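# Move black towel from tub to table, others stay in

## Task

Lift the black towel out of the tub and set it down so all of it lies on the table, away from both the tub and the basket, with no part of it draped over an arm's base, mount or frame. The remaining two towels have to finish inside the tub, each lying mostly lower than the rim and nearly entirely between its walls, with nothing hanging over the outside. The tub and the basket must both be left upright and flat on the table.

## Robot and tools

Robot: two arms, left_arm and right_arm. Each ends in a five-fingered hand: right_arm has a right hand, left_arm a mirrored left hand. A post stands on the floor behind the arms, and a camera stand sits between them just behind their bases. Do not strike either.

Frames. Scene frame: origin at table-top height midway between the nominal bases, +z up, +x out over the table, left_arm on the +y side. Calibrated bases: left_arm at (+0.039, +0.259, +0.013) m, right_arm at (-0.010, -0.269, +0.035) m, each rotated very slightly about z. Every hand pose, target and offset for an arm uses that arm's own base frame. Fixed cameras and the table use the scene frame.

Hand point: a spot 0.05 m in front of the palm and 0.15 m out from the wrist face. Its +z runs along the straightened fingers, +y points out of the palm, +x runs across the palm (right hand: away from the thumb; left hand: toward the thumb). Straight fingertips extend 0.06-0.07 m past it along +z and sit 0.06 m behind it along -y. A wrist bracket on the little-finger side can collide with things.

Row layout (28 numbers, each in [-1, 1], always all 28 even if one arm is idle): left dx, dy, dz, rx, ry, rz, then left hand little, ring, middle, index, thumb_bend, thumb_turn, force_limit, speed; then the same 14 for the right arm. Pose numbers are offsets, not poses: they count from the arm's Hand target at the moment the action or move begins, along that arm's base axes; 1.0 equals 0.6 m or 180 degrees. rx, ry, rz form a single rotation vector, turning about the Hand target position. All six zero means nothing new for that arm. Every row inside one action is measured from the same start, not from the previous row, so repeating an offset in a later call moves the arm further.

Hand numbers are absolute targets: -1 open/straight, +1 closed/curled; thumb_turn -1 beside the palm, +1 opposite the fingers. force_limit maps -1..+1 to about 0..10 N at the fingertip (15 N for thumb motors). speed rises from almost zero at -1 to full at +0.48 and stays full above. For a soft grip close with speed -0.94 or lower. To leave a hand unchanged, resend the last hand numbers you actually sent; if none yet, send its hand_measured plus hand_force_limit and hand_speed. To grip harder, raise force_limit and send a target more closed than hand_measured; to release, send one more open. With the thumb turned across, the hand wraps objects roughly 0.035-0.065 m thick.

Tools:
- execute_actions(actions, cameras): actions is a list of actions; each action is up to 15 rows, one per 1/30 s step; a short action repeats its final row to step 15. Images appear only for an empty actions list or when cameras names them.
- move(target, speed, blend, blocking, cameras): target is one 28-number row or up to 15 rows, every row an offset from the same starting Hand targets. speed is path top speed in m/s (0.002 to 4.3, default 0.25; rotation up to twice that in rad/s), one value or one per target. blend in metres rounds corners (0 stops at each). The whole list shares 10 s. blocking=false returns after about 0.5 s while it runs. The move does not avoid obstacles or the other arm.
- wait(seconds): 0 to 3600, sends nothing new.
- stop(): brakes a running move.
- zoom_image(camera, region): camera is cam_high, cam_left_wrist or cam_right_wrist; region [x0, y0, x1, y1] in pixels, at most 504 each way.
- show_instructions(): shows reference pages.
- finished_scene(scene): ends the scene for good; scene is 1.

Cameras: cam_high 896x504 (fixed), cam_left_wrist and cam_right_wrist 672x504 (fisheye, on the wrists).

Results: end_effector_position (m) and end_effector_quat_wxyz per arm in its base frame; Hand target (the last commanded pose after clipping, basis for next offsets); joint positions, velocities (may read "within noise"), torques; hand_measured, hand_stopped_by (moving, target, force, stalled, fault) and hand_load_n, all in motor order. A lost grip shows as load dropping near 0. A move adds a move: line: done, off_target, moving, held or fault, plus limits=paced or limits=held. MOTOR HOT and OVER-TEMPERATURE FAULT lines warn of overheating.

Behaviour to expect: the arm often rests 1-3 cm (sometimes 5) short, usually low, without touching anything; send the remaining gap as an offset. Orientation commands are clipped to 40 degrees from the current orientation each step. Small turns can shift the hand point noticeably.

Avoid: dropping or releasing moving objects, knocking anything off the table, fast impacts, pressing hard on fixed or heavy items, the two hands or arms touching each other, overloading fingers, and holding stretched or straining poses that overheat motors (an overheated arm goes limp and falls).

Each tool is called after "Request:" in YAML: its name, and indented under it one key for each argument.

Reference images:

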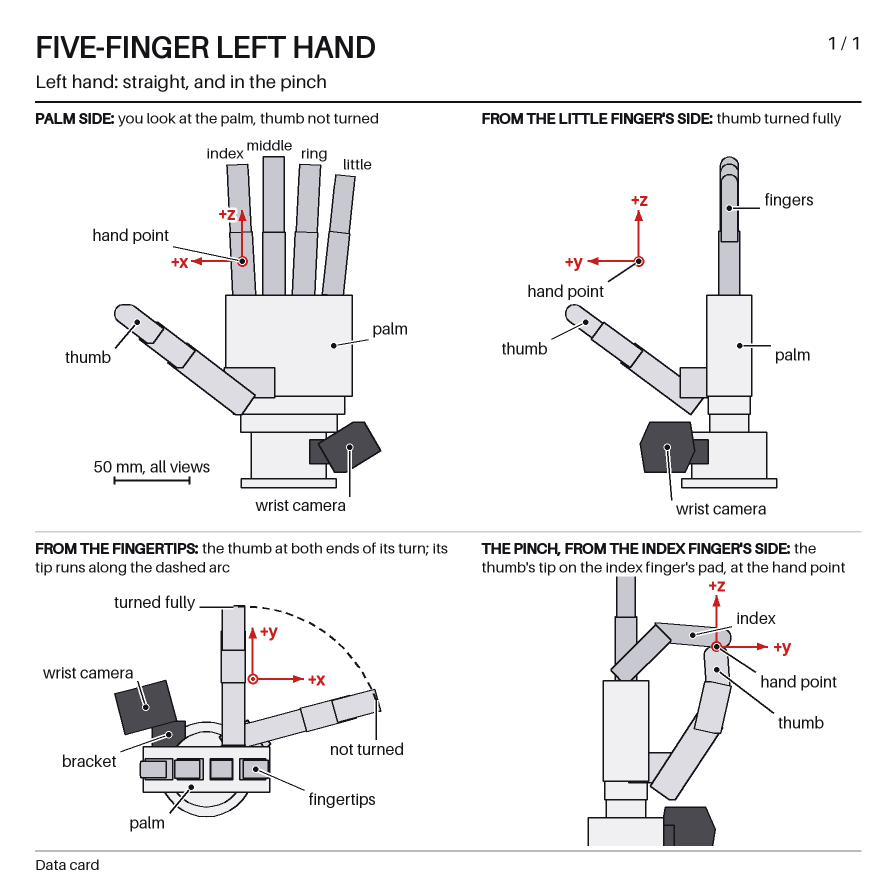

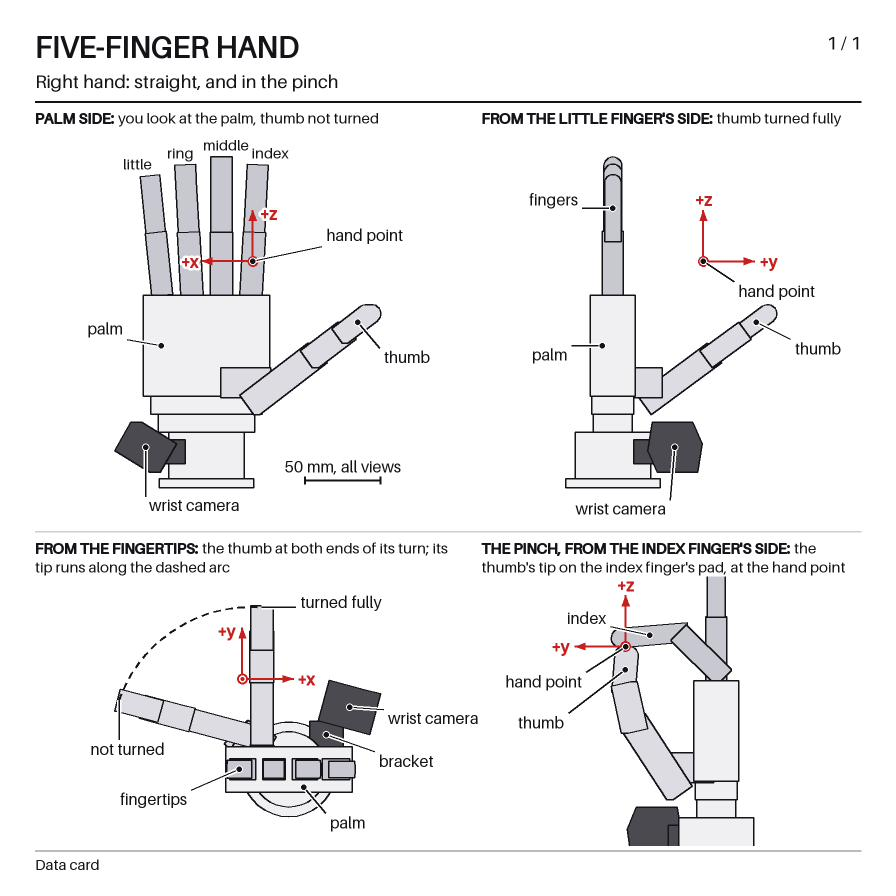

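## Session

Request:
execute_actions:
  actions: []

Scene clock: 0.00 s.
left_arm: end_effector_position=(+0.5064, +0.0576, +0.3021) hand_measured=(-1.000, -1.000, -1.000, -1.000, -1.000, -1.000) hand_load_n=(+0.5, +0.0, +0.0, +0.0, +0.0, +0.5) hand_stopped_by=(target, target, target, target, target, target) hand_force_limit=0.00 hand_speed=-0.80 end_effector_quat_wxyz=(+0.566, -0.337, +0.752, +0.017) | right_arm: end_effector_position=(+0.4469, +0.1869, +0.1743) hand_measured=(-1.000, -1.000, -1.000, -1.000, -1.000, -1.000) hand_load_n=(+0.0, +0.0, +0.0, +0.0, +0.0, +0.0) hand_stopped_by=(target, target, target, target, target, target) hand_force_limit=0.00 hand_speed=-0.80 end_effector_quat_wxyz=(+0.307, -0.315, +0.629, -0.641)
Joint positions: left_arm=[-0.137 1.171 1.027 -0.287 -0.545 0.945] | right_arm=[0.801 1.514 0.665 0.948 1.461 -0.117]
Joint velocities: within noise
Joint torques (N m): no reading
Heat: left arm: hottest waist 22 °C; right arm: hottest shoulder 22 °C.
Hand target: left_arm +0.5113, +0.0569, +0.3097; +0.571, -0.337, +0.748, +0.014 | right_arm +0.4518, +0.1919, +0.1856; +0.317, -0.304, +0.633, -0.638

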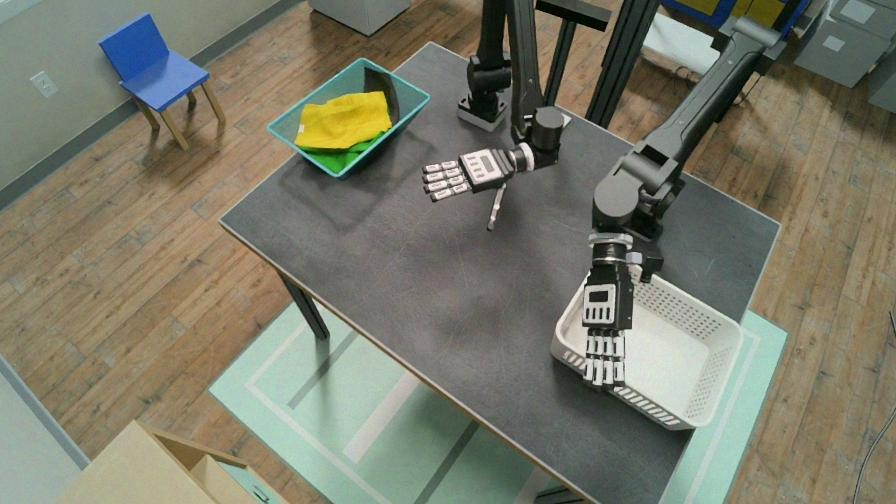

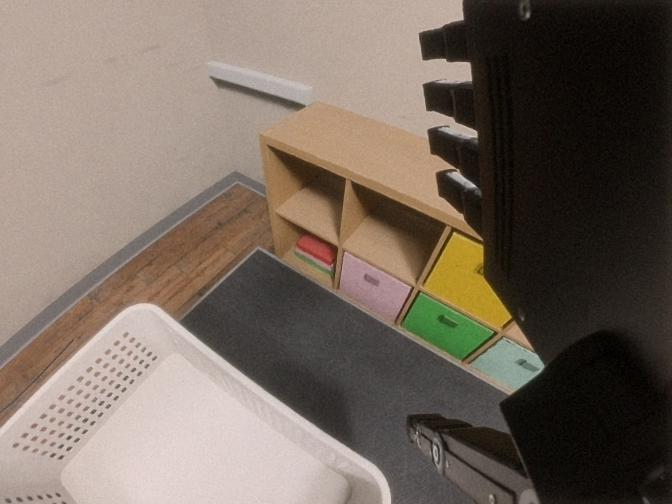

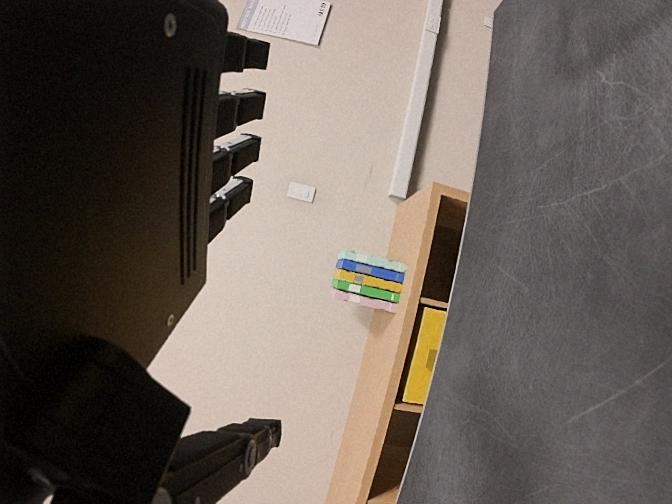

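Request:
zoom_image:
  camera: "cam_high"
  region: [250, 40, 450, 190]

Request:
show_instructions:

Scaled by 2.520 from the camera's image (finer frame: 1280x720).

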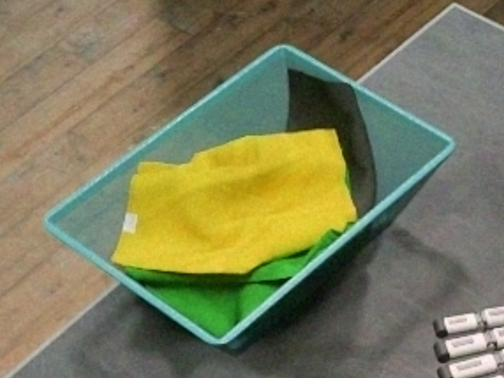

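Reference images for this scene: FIVE-FINGER LEFT HAND page 1, FIVE-FINGER HAND page 1.

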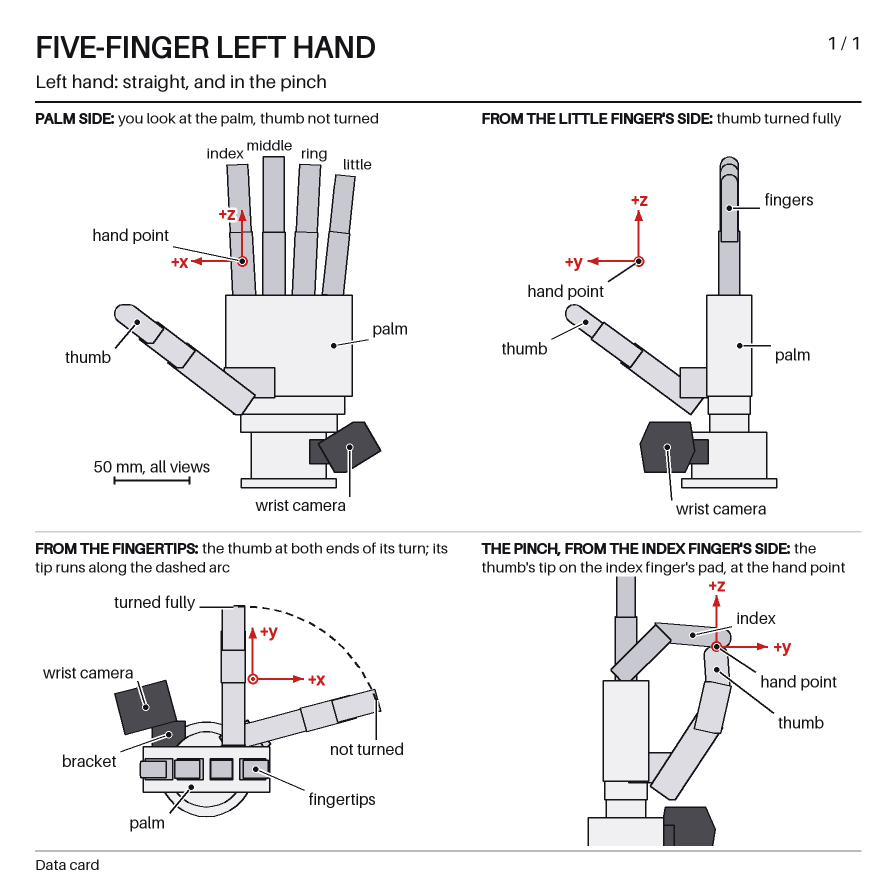

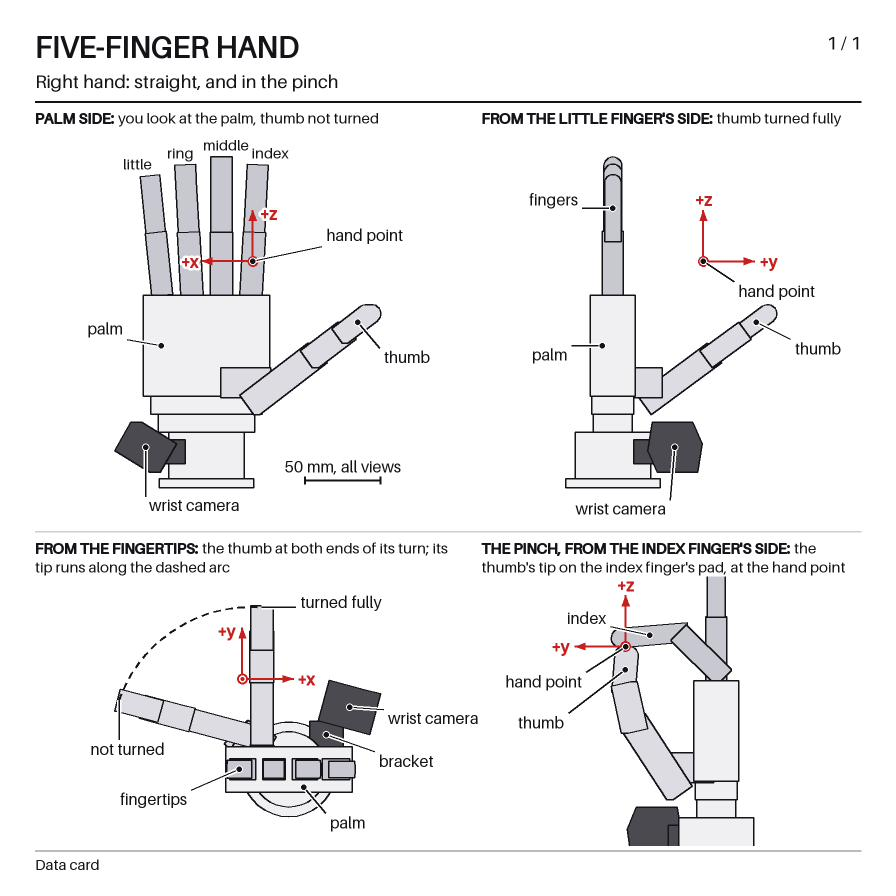

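Request:
zoom_image:
  camera: "cam_high"
  region: [320, 50, 440, 140]

Request:
zoom_image:
  camera: "cam_high"
  region: [260, 90, 400, 200]

Scaled by 4.200 from the camera's image (finer frame: 1280x720).

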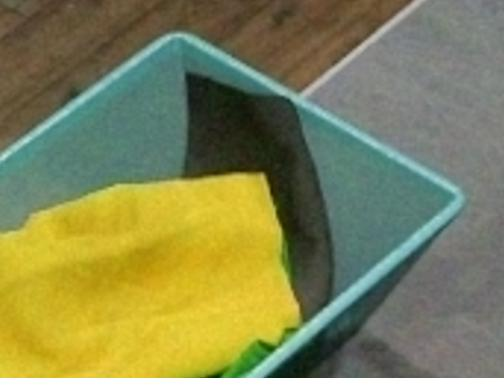

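Scaled by 3.600 from the camera's image (finer frame: 1280x720).

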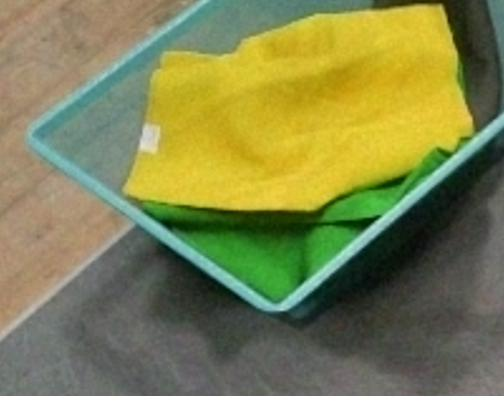

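Request:
move:
  target:
    - [0,0,0,0,0,0,-1,-1,-1,-1,-1,-1,0,-0.8,-0.05,-0.15,0.3,0.1,0.1,0,-1,-1,-1,-1,-1,-1,0,-0.8]
    - [0,0,0,0,0,0,-1,-1,-1,-1,-1,-1,0,-0.8,-0.2925,-0.7008,0.307,0.3307,0.3751,-0.0314,-1,-1,-1,-1,-1,-1,0,-0.8]
  blend: [0.05, 0]
  cameras: ["all"]

Scene clock: 54.83 s.
left_arm: end_effector_position=(+0.5064, +0.0576, +0.3021) hand_measured=(-1.000, -1.000, -1.000, -1.000, -1.000, -1.000) hand_load_n=(+0.0, +0.0, +0.0, +0.0, +0.0, +0.0) hand_stopped_by=(target, target, target, target, target, target) hand_force_limit=0.00 hand_speed=-0.80 end_effector_quat_wxyz=(+0.566, -0.337, +0.752, +0.017) | right_arm: end_effector_position=(+0.2728, -0.2225, +0.3516) hand_measured=(-1.000, -1.000, -1.000, -1.000, -1.000, -1.000) hand_load_n=(+0.0, +0.0, +0.0, +0.0, +0.0, +0.0) hand_stopped_by=(target, target, target, target, target, target) hand_force_limit=0.00 hand_speed=-0.80 end_effector_quat_wxyz=(+0.048, -0.369, +0.924, -0.084)
Joint positions: left_arm=[-0.137 1.171 1.027 -0.287 -0.545 0.945] | right_arm=[-0.787 1.315 1.61 -1.673 -0.022 0.026]
Joint torques (N m): left_arm=[1.55 -7.06 13.18 1.89 -0.18 0.09] | right_arm=[-1.38 -7 12.22 0.14 0.01 -0.25]
Heat: left arm: hottest elbow 36 °C; right arm: hottest elbow 28 °C.
Hand target: left_arm +0.5113, +0.0569, +0.3097; +0.571, -0.337, +0.748, +0.014 | right_arm +0.2762, -0.2285, +0.3698; +0.002, -0.376, +0.926, -0.007
Off the commanded pose: left_arm 0.009 m, 1 deg | right_arm 0.020 m, 10 deg.
joint sent to its limit (right arm) — joint 4 (wrist pitch), lower limit. The joint targets are off in orientation, not in position.
move: off_target (right_arm)
cam_right_wrist: T_world_to_cam=[[-0.83191, 0.50924, -0.22046, 0.41878], [0.37437, 0.8083, 0.45442, -0.07983], [0.4096, 0.2955, -0.86308, 0.37201]] pos_world=[0.22589, -0.25866, 0.44967]

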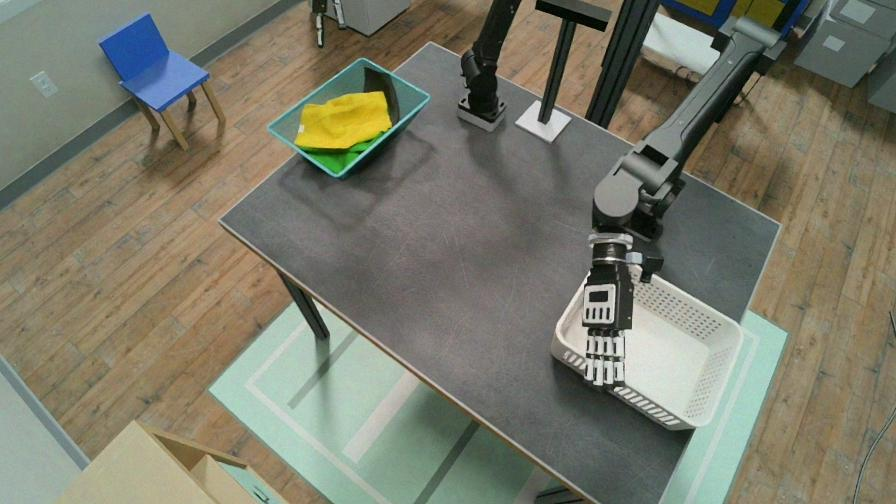

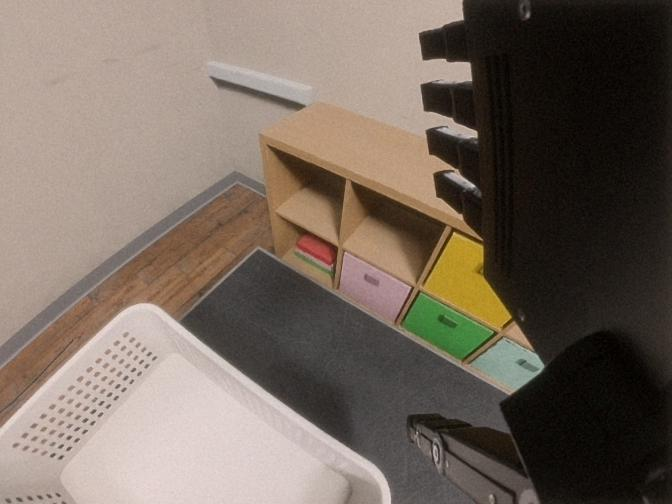

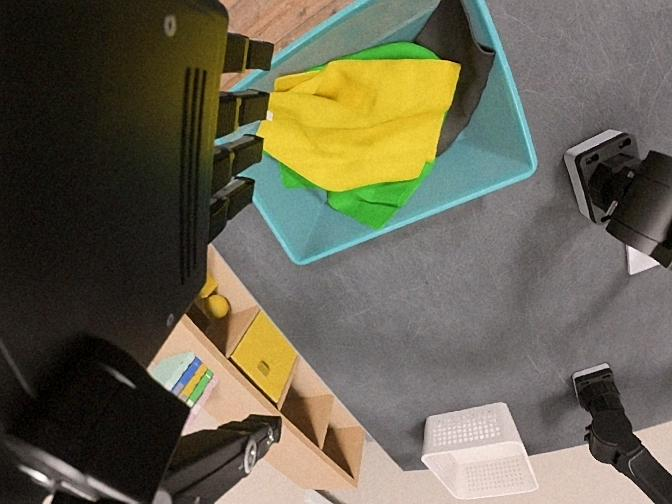

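Request:
zoom_image:
  camera: "cam_right_wrist"
  region: [210, 0, 560, 270]

Scaled by 1.440 from the camera's image (finer frame: 960x720).

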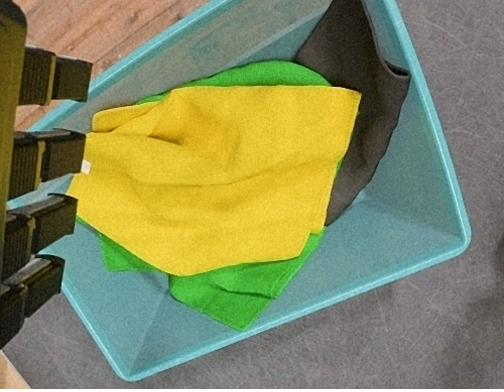

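Request:
zoom_image:
  camera: "cam_right_wrist"
  region: [390, 0, 550, 190]

Request:
zoom_image:
  camera: "cam_high"
  region: [355, 50, 435, 140]

Scaled by 2.653 from the camera's image (finer frame: 960x720).

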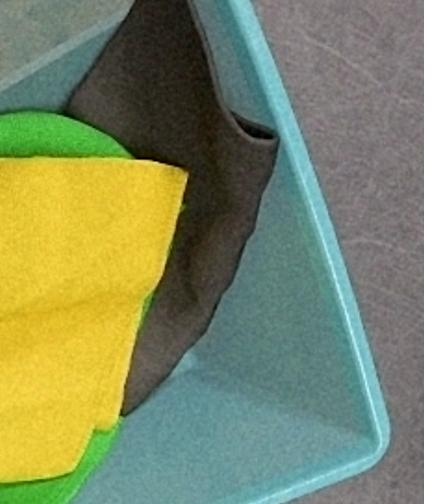

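Scaled by 5.600 from the camera's image (finer frame: 1280x720).

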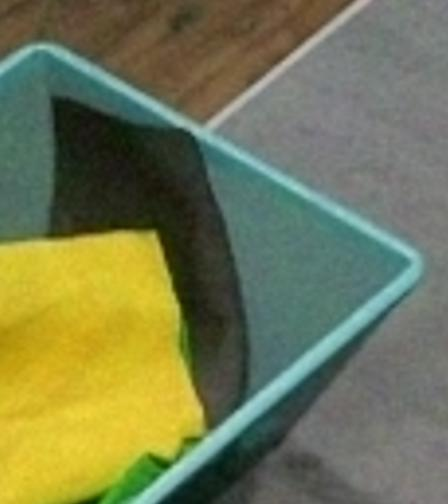

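Request:
move:
  target:
    - [0,0,0,0,0,0,-1,-1,-1,-1,-1,-1,0,-0.8,-0.177,-0.0692,-0.3,-0.0856,-0.1206,0.2216,-1,-1,-1,-1,-0.5,1,0,0.0]
  cameras: ["cam_high","cam_right_wrist"]

Scene clock: 184.43 s.
left_arm: end_effector_position=(+0.5064, +0.0576, +0.3021) hand_measured=(-1.000, -1.000, -1.000, -1.000, -1.000, -1.000) hand_load_n=(+0.0, +0.0, +0.0, +0.0, +0.0, +0.0) hand_stopped_by=(target, target, target, target, target, target) hand_force_limit=0.00 hand_speed=-0.80 end_effector_quat_wxyz=(+0.566, -0.337, +0.752, +0.017) | right_arm: end_effector_position=(+0.1762, -0.2626, +0.1574) hand_measured=(-1.000, -1.000, -1.000, -1.000, -0.500, +1.000) hand_load_n=(+0.0, +0.0, +0.0, +0.0, +0.0, +0.0) hand_stopped_by=(target, target, target, target, target, target) hand_force_limit=0.00 hand_speed=0.00 end_effector_quat_wxyz=(+0.141, -0.660, +0.725, -0.136)
Joint positions: left_arm=[-0.137 1.171 1.027 -0.287 -0.545 0.945] | right_arm=[-1.091 1.193 0.992 -1.169 -0.343 -0.962]
Joint torques (N m): left_arm=[1.67 -7.41 13.2 1.95 -0.14 0.06] | right_arm=[-3.55 -12.81 8.94 0.94 -0.5 -0.26]
Heat: left arm: hottest elbow 45 °C; right arm: hottest elbow 42 °C.
Hand target: left_arm +0.5113, +0.0569, +0.3097; +0.571, -0.337, +0.748, +0.014 | right_arm +0.1701, -0.2701, +0.1899; +0.126, -0.656, +0.718, -0.196
Off the commanded pose: left_arm 0.009 m, 1 deg | right_arm 0.034 m, 7 deg.
move: off_target (right_arm)
cam_right_wrist: T_world_to_cam=[[-0.89938, -0.16581, -0.40451, 0.17957], [-0.32984, 0.86465, 0.37892, 0.2278], [0.28693, 0.47422, -0.83234, 0.31958]] pos_world=[0.14494, -0.31874, 0.25232]

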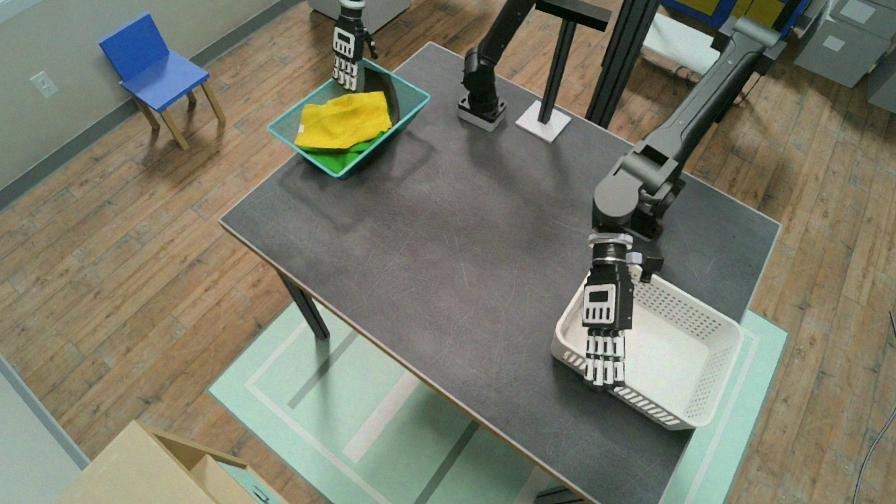

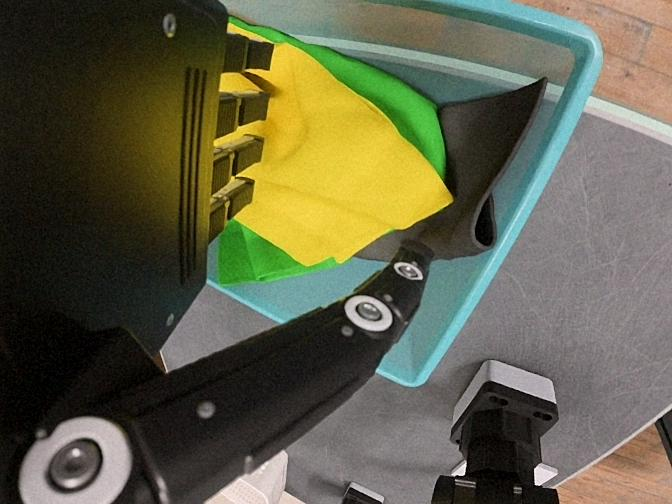

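Request:
zoom_image:
  camera: "cam_right_wrist"
  region: [340, 50, 600, 300]

Scaled by 1.938 from the camera's image (finer frame: 960x720).

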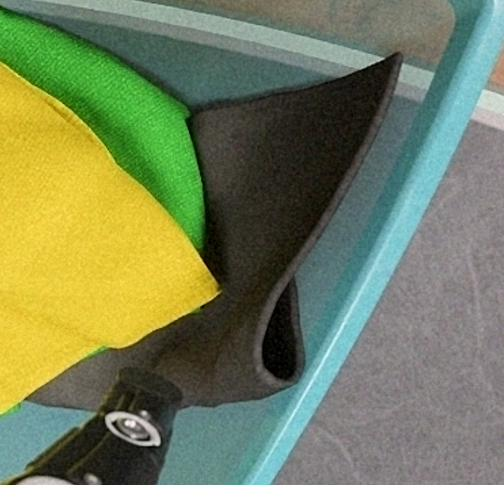

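Request:
move:
  target:
    - [0,0,0,0,0,0,-1,-1,-1,-1,-1,-1,0,-0.8,-0.060,-0.0207,-0.054,0,0,0,1,1,-0.4,-0.4,-0.5,1,0,0.0]
  speed: 0.1
  cameras: ["cam_high","cam_right_wrist"]

Scene clock: 227.13 s.
left_arm: end_effector_position=(+0.5064, +0.0576, +0.3021) hand_measured=(-1.000, -1.000, -1.000, -1.000, -1.000, -1.000) hand_load_n=(+0.0, +0.0, +0.0, +0.0, +0.0, +0.0) hand_stopped_by=(target, target, target, target, target, target) hand_force_limit=0.00 hand_speed=-0.80 end_effector_quat_wxyz=(+0.566, -0.337, +0.752, +0.017) | right_arm: end_effector_position=(+0.1406, -0.2729, +0.1304) hand_measured=(+1.000, +1.000, -0.400, -0.400, -0.500, +1.000) hand_load_n=(+0.0, +0.0, +0.0, +0.0, +0.0, +0.0) hand_stopped_by=(target, target, target, target, target, target) hand_force_limit=0.00 hand_speed=0.00 end_effector_quat_wxyz=(+0.146, -0.660, +0.723, -0.145)
Joint positions: left_arm=[-0.137 1.171 1.027 -0.287 -0.545 0.945] | right_arm=[-1.21 1.195 0.922 -1.127 -0.379 -1.087]
Joint torques (N m): left_arm=[2.02 -7.47 13.24 1.96 -0.19 0.08] | right_arm=[-3.84 -11.63 8.68 0.88 -0.51 -0.28]
Heat: left arm: hottest elbow 46 °C; right arm: hottest elbow 42 °C.
Hand target: left_arm +0.5113, +0.0569, +0.3097; +0.571, -0.337, +0.748, +0.014 | right_arm +0.1341, -0.2825, +0.1574; +0.126, -0.656, +0.718, -0.196
Off the commanded pose: left_arm 0.009 m, 1 deg | right_arm 0.029 m, 6 deg.
move: off_target (right_arm)
cam_right_wrist: T_world_to_cam=[[-0.89129, -0.17128, -0.41985, 0.13433], [-0.33907, 0.86652, 0.3663, 0.23865], [0.30106, 0.46884, -0.83039, 0.30855]] pos_world=[0.10775, -0.32845, 0.2252]

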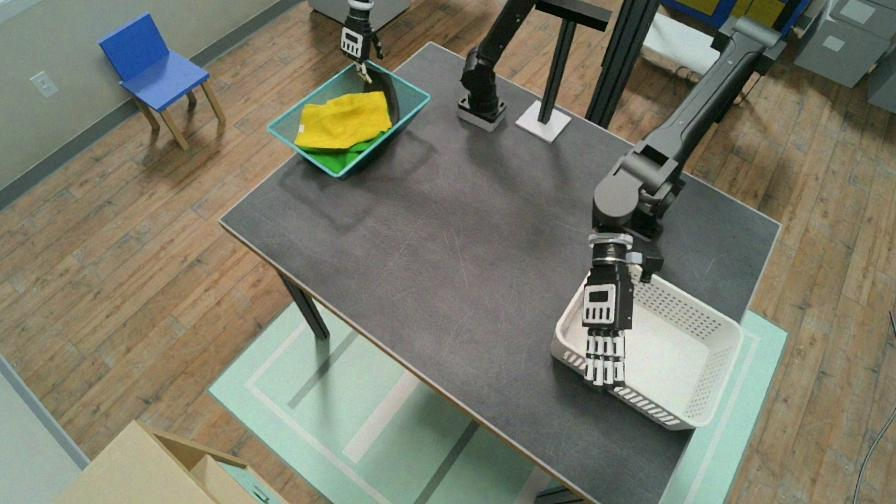

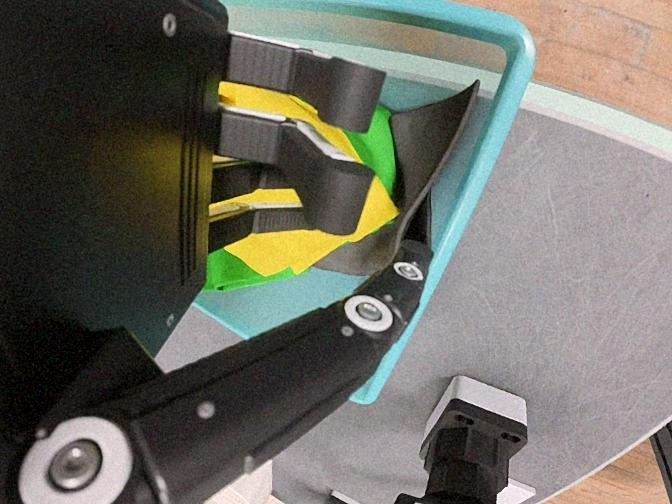

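Request:
zoom_image:
  camera: "cam_right_wrist"
  region: [340, 60, 540, 320]

Request:
zoom_image:
  camera: "cam_high"
  region: [320, 0, 440, 110]

Scaled by 1.938 from the camera's image (finer frame: 960x720).

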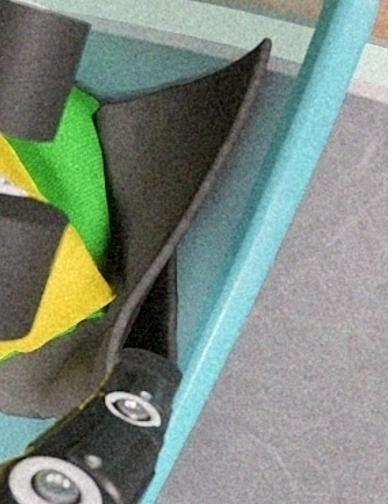

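Scaled by 4.200 from the camera's image (finer frame: 1280x720).

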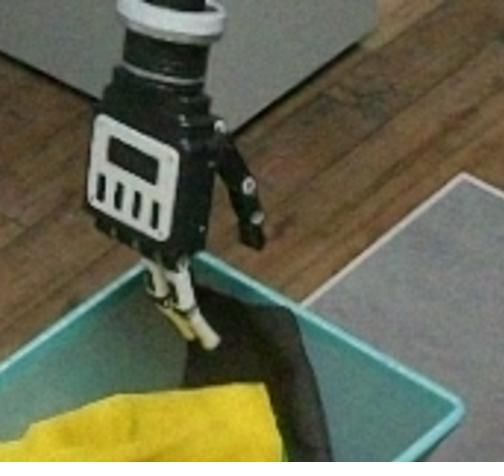

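Request:
move:
  target:
    - [0,0,0,0,0,0,-1,-1,-1,-1,-1,-1,0,-0.8,0.011,0.0,-0.045,0,0,0,1,1,-0.4,-0.4,-0.5,1,0,0.0]
  speed: 0.06
  cameras: ["cam_right_wrist"]

Request:
zoom_image:
  camera: "cam_right_wrist"
  region: [340, 60, 540, 320]

Scene clock: 252.37 s.
left_arm: end_effector_position=(+0.5064, +0.0576, +0.3021) hand_measured=(-1.000, -1.000, -1.000, -1.000, -1.000, -1.000) hand_load_n=(+0.0, +0.0, +0.0, +0.0, +0.0, +0.0) hand_stopped_by=(target, target, target, target, target, target) hand_force_limit=0.00 hand_speed=-0.80 end_effector_quat_wxyz=(+0.566, -0.337, +0.752, +0.017) | right_arm: end_effector_position=(+0.1414, -0.2750, +0.1100) hand_measured=(+1.000, +1.000, -0.400, -0.400, -0.500, +1.000) hand_load_n=(+0.0, +0.0, +0.0, +0.0, +0.0, +0.0) hand_stopped_by=(target, target, target, target, target, target) hand_force_limit=0.00 hand_speed=0.00 end_effector_quat_wxyz=(-0.140, +0.661, -0.720, +0.159)
Joint positions: left_arm=[-0.137 1.171 1.027 -0.287 -0.545 0.945] | right_arm=[-1.21 1.196 0.867 -1.042 -0.379 -1.087]
Joint torques (N m): left_arm=[1.49 -7.47 13.29 2.04 -0.16 0.09] | right_arm=[-2.32 -10.05 8.53 0.87 -0.41 -0.05]
Heat: left arm: hottest elbow 47 °C; right arm: hottest elbow 38 °C.
Hand target: left_arm +0.5113, +0.0569, +0.3097; +0.571, -0.337, +0.748, +0.014 | right_arm +0.1407, -0.2825, +0.1305; -0.126, +0.656, -0.718, +0.196
Off the commanded pose: left_arm 0.009 m, 1 deg | right_arm 0.022 m, 5 deg.
move: off_target (right_arm)
cam_right_wrist: T_world_to_cam=[[-0.8868, -0.18336, -0.42421, 0.12266], [-0.34305, 0.87624, 0.3384, 0.25441], [0.30966, 0.44562, -0.83996, 0.28575]] pos_world=[0.10756, -0.32777, 0.20596]

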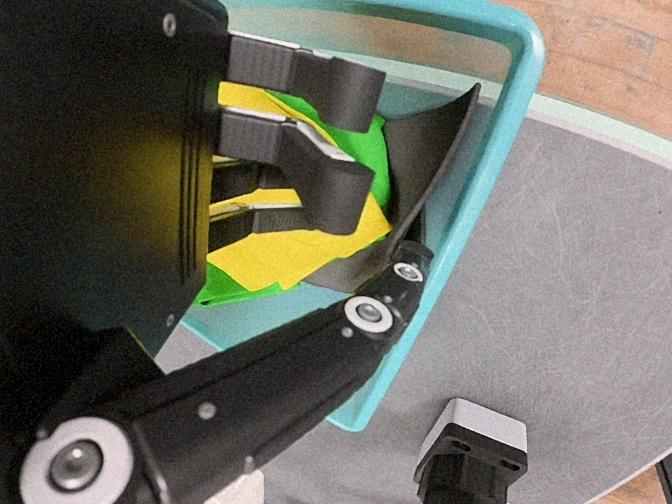

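Scaled by 1.938 from the camera's image (finer frame: 960x720).

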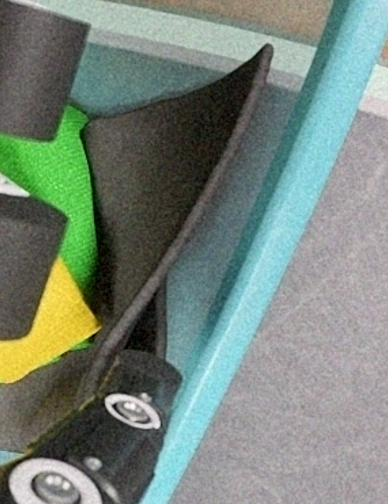

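Request:
move:
  target:
    - [0,0,0,0,0,0,-1,-1,-1,-1,-1,-1,0,-0.8,0.012,-0.008,-0.033,0,0,0,1,1,-0.4,-0.4,-0.5,1,0,0.0]
  speed: 0.06
  cameras: ["cam_right_wrist"]

Request:
zoom_image:
  camera: "cam_right_wrist"
  region: [340, 60, 540, 320]

Scene clock: 259.47 s.
left_arm: end_effector_position=(+0.5064, +0.0576, +0.3021) hand_measured=(-1.000, -1.000, -1.000, -1.000, -1.000, -1.000) hand_load_n=(+0.0, +0.0, +0.0, +0.0, +0.0, -0.5) hand_stopped_by=(target, target, target, target, target, target) hand_force_limit=0.00 hand_speed=-0.80 end_effector_quat_wxyz=(+0.566, -0.337, +0.752, +0.017) | right_arm: end_effector_position=(+0.1448, -0.2819, +0.1005) hand_measured=(+1.000, +1.000, -0.400, -0.400, -0.500, +1.000) hand_load_n=(+0.0, +0.0, +0.0, +0.0, +0.0, +0.0) hand_stopped_by=(target, target, target, target, target, target) hand_force_limit=0.00 hand_speed=0.00 end_effector_quat_wxyz=(+0.134, -0.657, +0.720, -0.176)
Joint positions: left_arm=[-0.137 1.171 1.027 -0.287 -0.545 0.945] | right_arm=[-1.21 1.198 0.841 -0.973 -0.379 -1.072]
Joint torques (N m): left_arm=[1.67 -7.53 13.11 1.98 -0.17 0.07] | right_arm=[-0.97 -7.59 8.49 1.05 -0.23 -0.09]
Heat: left arm: hottest elbow 47 °C; right arm: hottest elbow 38 °C.
Hand target: left_arm +0.5113, +0.0569, +0.3097; +0.571, -0.337, +0.748, +0.014 | right_arm +0.1478, -0.2873, +0.1107; +0.126, -0.656, +0.718, -0.196
Off the commanded pose: left_arm 0.009 m, 1 deg | right_arm 0.012 m, 2 deg.
move: off_target (right_arm)
cam_right_wrist: T_world_to_cam=[[-0.88279, -0.18476, -0.43192, 0.12016], [-0.33579, 0.89116, 0.3051, 0.27142], [0.32854, 0.41437, -0.84874, 0.26913]] pos_world=[0.1088, -0.3312, 0.19751]

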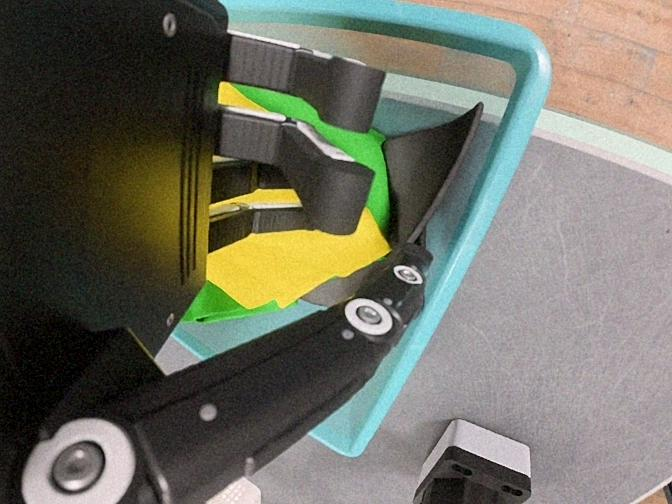

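Scaled by 1.938 from the camera's image (finer frame: 960x720).

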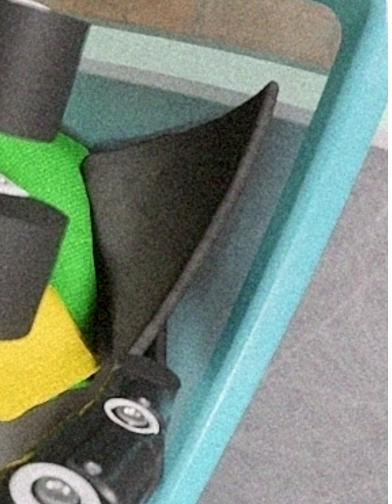

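Request:
move:
  target:
    - [0,0,0,0,0,0,-1,-1,-1,-1,-1,-1,0,-0.8,0.0,-0.0,-0.038,0,0,0,1,1,-0.4,-0.4,-0.5,1,0,0.0]
  speed: 0.06
  cameras: ["cam_right_wrist"]

Request:
zoom_image:
  camera: "cam_right_wrist"
  region: [340, 60, 540, 320]

Scene clock: 266.17 s.
left_arm: end_effector_position=(+0.5064, +0.0576, +0.3021) hand_measured=(-1.000, -1.000, -1.000, -1.000, -1.000, -1.000) hand_load_n=(+0.0, +0.0, +0.0, +0.0, +0.0, +0.0) hand_stopped_by=(target, target, target, target, target, target) hand_force_limit=0.00 hand_speed=-0.80 end_effector_quat_wxyz=(+0.566, -0.337, +0.752, +0.017) | right_arm: end_effector_position=(+0.1448, -0.2818, +0.0843) hand_measured=(+1.000, +1.000, -0.400, -0.400, -0.500, +1.000) hand_load_n=(+0.0, +0.0, +0.0, +0.0, +0.0, +0.0) hand_stopped_by=(target, target, target, target, target, target) hand_force_limit=0.00 hand_speed=0.00 end_effector_quat_wxyz=(+0.130, -0.658, +0.718, -0.186)
Joint positions: left_arm=[-0.137 1.171 1.027 -0.287 -0.545 0.945] | right_arm=[-1.21 1.199 0.796 -0.904 -0.379 -1.071]
Joint torques (N m): left_arm=[2.02 -7.53 13.29 2.06 -0.18 0.07] | right_arm=[-0.91 -5.83 8.46 1.02 -0.22 -0.05]
Heat: left arm: hottest elbow 47 °C; right arm: hottest elbow 38 °C.
Hand target: left_arm +0.5113, +0.0569, +0.3097; +0.571, -0.337, +0.748, +0.014 | right_arm +0.1478, -0.2873, +0.0878; +0.126, -0.656, +0.718, -0.196
Off the commanded pose: left_arm 0.009 m, 1 deg | right_arm 0.007 m, 1 deg.
move: done
cam_right_wrist: T_world_to_cam=[[-0.87951, -0.19299, -0.43499, 0.11072], [-0.33747, 0.89741, 0.28419, 0.28012], [0.33552, 0.39675, -0.85441, 0.24979]] pos_world=[0.1081, -0.32912, 0.18198]

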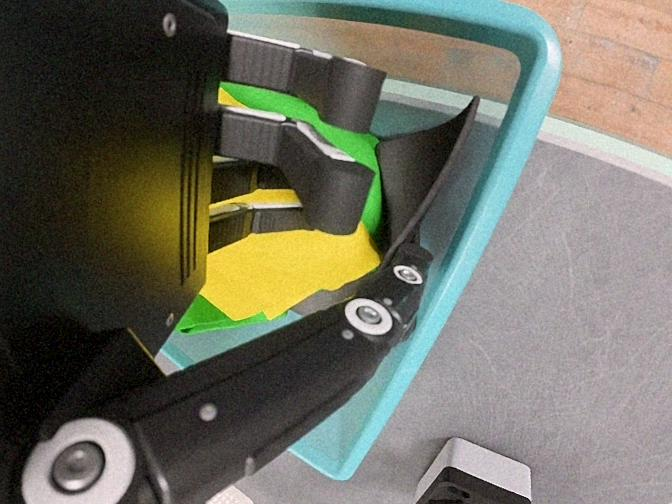

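Scaled by 1.938 from the camera's image (finer frame: 960x720).

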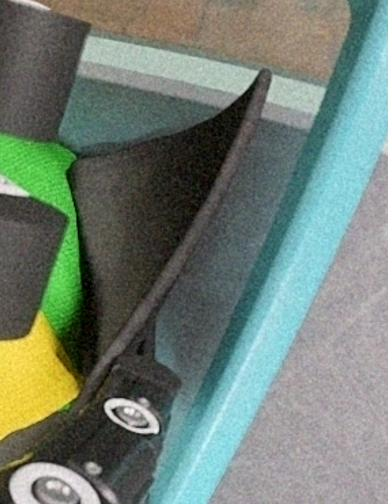

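Request:
move:
  target:
    - [0,0,0,0,0,0,-1,-1,-1,-1,-1,-1,0,-0.8,0.012,-0.0,-0.028,0,0,0,1,1,-0.4,-0.4,-0.5,1,0,0.0]
  speed: 0.06
  cameras: ["cam_right_wrist"]

Request:
zoom_image:
  camera: "cam_right_wrist"
  region: [340, 60, 540, 320]

Scene clock: 270.57 s.
left_arm: end_effector_position=(+0.5064, +0.0576, +0.3021) hand_measured=(-1.000, -1.000, -1.000, -1.000, -1.000, -1.000) hand_load_n=(+0.0, +0.0, +0.0, +0.0, +0.0, +0.0) hand_stopped_by=(target, target, target, target, target, target) hand_force_limit=0.00 hand_speed=-0.80 end_effector_quat_wxyz=(+0.566, -0.337, +0.752, +0.017) | right_arm: end_effector_position=(+0.1489, -0.2835, +0.0691) hand_measured=(+1.000, +1.000, -0.400, -0.400, -0.500, +1.000) hand_load_n=(+0.0, +0.5, +0.0, +0.0, +0.0, +0.0) hand_stopped_by=(target, target, target, target, target, target) hand_force_limit=0.00 hand_speed=0.00 end_effector_quat_wxyz=(+0.128, -0.654, +0.721, -0.189)
Joint positions: left_arm=[-0.137 1.171 1.027 -0.287 -0.545 0.945] | right_arm=[-1.2 1.221 0.769 -0.842 -0.374 -1.05]
Joint torques (N m): left_arm=[1.79 -7.12 13.22 1.89 -0.17 0.1] | right_arm=[0.03 -5.48 8.34 1.05 -0.18 -0.06]
Heat: left arm: hottest elbow 47 °C; right arm: hottest elbow 39 °C.
Hand target: left_arm +0.5113, +0.0569, +0.3097; +0.571, -0.337, +0.748, +0.014 | right_arm +0.1550, -0.2873, +0.0710; +0.126, -0.656, +0.718, -0.196
Off the commanded pose: left_arm 0.009 m, 1 deg | right_arm 0.008 m, 1 deg.
move: done
cam_right_wrist: T_world_to_cam=[[-0.88059, -0.18621, -0.43576, 0.10946], [-0.32875, 0.90234, 0.27875, 0.28769], [0.3413, 0.38872, -0.85581, 0.23308]] pos_world=[0.11142, -0.32982, 0.16697]

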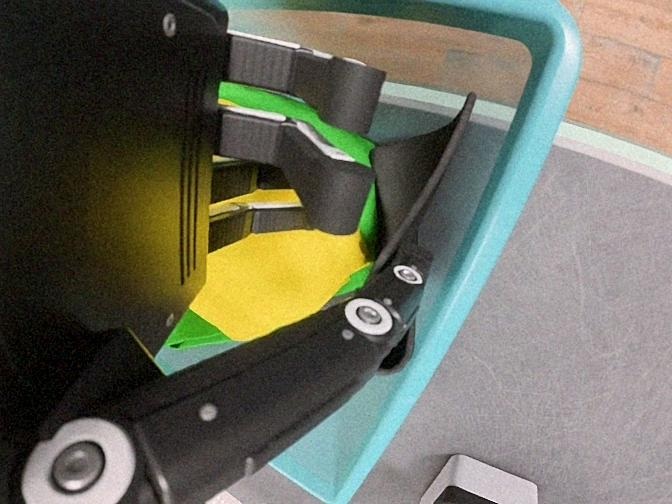

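Scaled by 1.938 from the camera's image (finer frame: 960x720).

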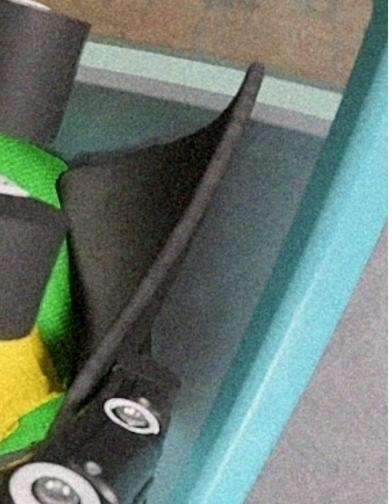

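Request:
move:
  target:
    - [0,0,0,0,0,0,-1,-1,-1,-1,-1,-1,0,-0.8,0.0,0.0,0.0,0,0,0,1,1,0.4,0.4,0.3,1,0.1,-0.75]
  cameras: ["cam_right_wrist"]

Request:
zoom_image:
  camera: "cam_right_wrist"
  region: [260, 60, 500, 360]

Scene clock: 277.70 s.
left_arm: end_effector_position=(+0.5064, +0.0576, +0.3021) hand_measured=(-1.000, -1.000, -1.000, -1.000, -1.000, -1.000) hand_load_n=(+0.0, +0.0, +0.0, +0.0, +0.0, +0.0) hand_stopped_by=(target, target, target, target, target, target) hand_force_limit=0.00 hand_speed=-0.80 end_effector_quat_wxyz=(+0.566, -0.337, +0.752, +0.017) | right_arm: end_effector_position=(+0.1488, -0.2834, +0.0691) hand_measured=(+1.000, +1.000, +0.240, +0.266, -0.162, +1.000) hand_load_n=(+0.0, +0.0, +12.0, +9.0, +12.0, +0.0) hand_stopped_by=(target, target, force, force, force, target) hand_force_limit=0.10 hand_speed=-0.75 end_effector_quat_wxyz=(+0.128, -0.654, +0.721, -0.189)
Joint positions: left_arm=[-0.137 1.171 1.027 -0.287 -0.545 0.945] | right_arm=[-1.2 1.221 0.769 -0.842 -0.374 -1.049]
Joint torques (N m): left_arm=[1.73 -7.41 13.14 2.06 -0.17 0.1] | right_arm=[0.09 -5.54 8.34 1.06 -0.19 -0.06]
Heat: left arm: hottest elbow 47 °C; right arm: hottest elbow 38 °C.
Hand target: left_arm +0.5113, +0.0569, +0.3097; +0.571, -0.337, +0.748, +0.014 | right_arm +0.1550, -0.2873, +0.0710; +0.126, -0.656, +0.718, -0.196
Off the commanded pose: left_arm 0.009 m, 1 deg | right_arm 0.007 m, 1 deg.
move: done
cam_right_wrist: T_world_to_cam=[[-0.88088, -0.18501, -0.43568, 0.10975], [-0.32766, 0.90259, 0.27921, 0.28757], [0.34159, 0.38871, -0.8557, 0.23297]] pos_world=[0.11132, -0.32982, 0.16687]

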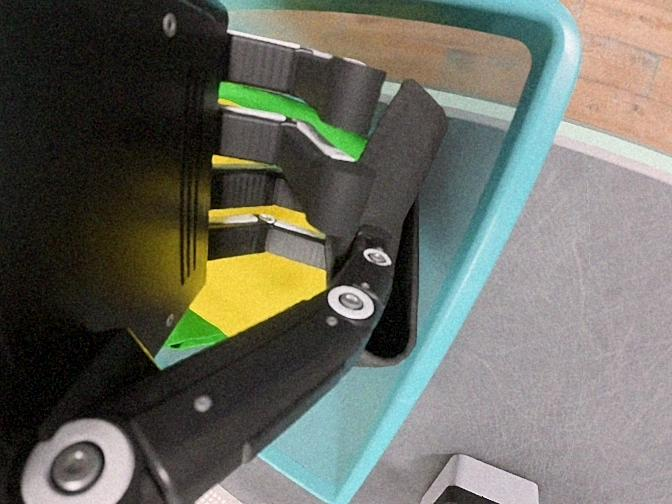

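Scaled by 1.680 from the camera's image (finer frame: 960x720).

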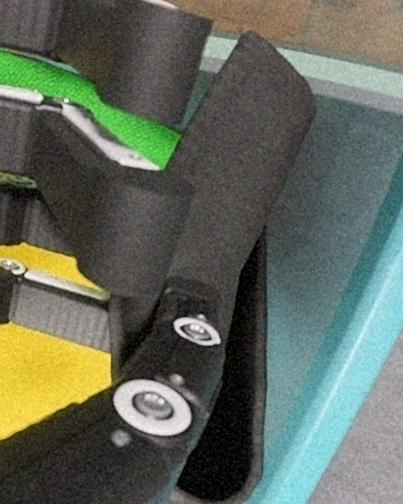

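Request:
move:
  target:
    - [0,0,0,0,0,0,-1,-1,-1,-1,-1,-1,0,-0.8,0.02,0.03,0.15,0,0,0,1,1,0.4,0.4,0.3,1,0.1,-0.75]
  speed: 0.1
  cameras: ["cam_high","cam_right_wrist"]

Request:
zoom_image:
  camera: "cam_high"
  region: [260, 0, 460, 190]

Scene clock: 281.00 s.
left_arm: end_effector_position=(+0.5064, +0.0576, +0.3021) hand_measured=(-1.000, -1.000, -1.000, -1.000, -1.000, -1.000) hand_load_n=(+0.0, +0.0, +0.0, +0.0, +0.0, +0.0) hand_stopped_by=(target, target, target, target, target, target) hand_force_limit=0.00 hand_speed=-0.80 end_effector_quat_wxyz=(+0.566, -0.337, +0.752, +0.017) | right_arm: end_effector_position=(+0.1539, -0.2572, +0.1124) hand_measured=(+1.000, +1.000, +0.240, +0.266, -0.162, +1.000) hand_load_n=(+0.0, +0.0, +12.0, +9.5, +11.5, +0.0) hand_stopped_by=(target, target, force, force, force, target) hand_force_limit=0.10 hand_speed=-0.75 end_effector_quat_wxyz=(+0.146, -0.647, +0.736, -0.135)
Joint positions: left_arm=[-0.137 1.171 1.027 -0.287 -0.545 0.945] | right_arm=[-1.154 1.194 0.87 -1.068 -0.36 -0.993]
Joint torques (N m): left_arm=[1.67 -7.53 13.26 2.11 -0.19 0.06] | right_arm=[0.97 -12.45 12.01 0.09 -0.16 -0.06]
Heat: left arm: hottest elbow 47 °C; right arm: hottest elbow 38 °C.
Hand target: left_arm +0.5113, +0.0569, +0.3097; +0.571, -0.337, +0.748, +0.014 | right_arm +0.1671, -0.2693, +0.1611; +0.126, -0.656, +0.718, -0.196
Off the commanded pose: left_arm 0.009 m, 1 deg | right_arm 0.052 m, 8 deg.
move: off_target (right_arm)
cam_right_wrist: T_world_to_cam=[[-0.90188, -0.13221, -0.41125, 0.15204], [-0.30527, 0.86866, 0.39019, 0.22878], [0.30565, 0.47745, -0.82378, 0.28293]] pos_world=[0.12048, -0.31371, 0.20633]

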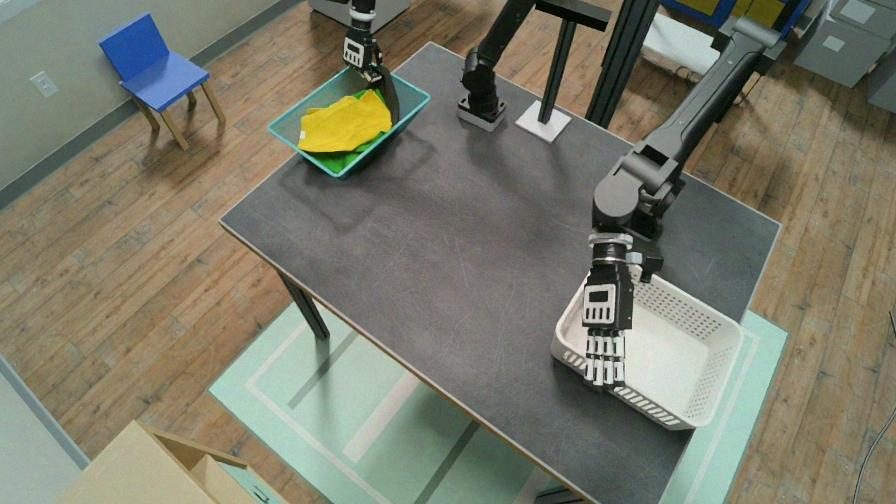

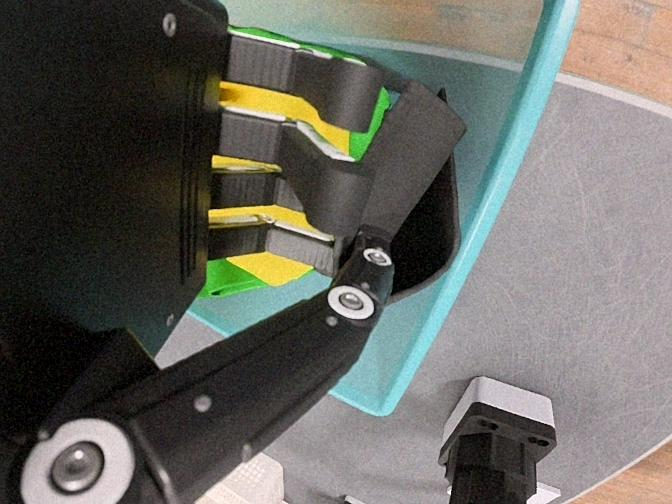

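Scaled by 2.520 from the camera's image (finer frame: 1280x720).

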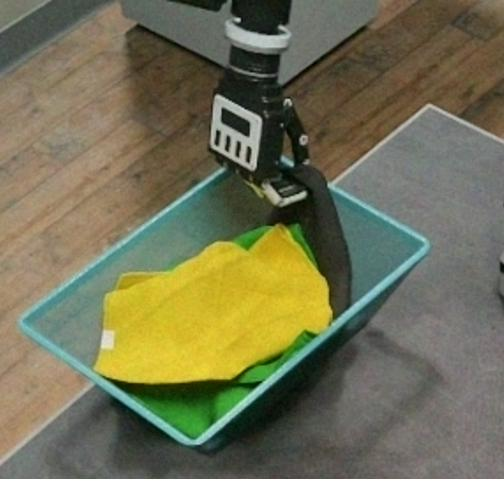

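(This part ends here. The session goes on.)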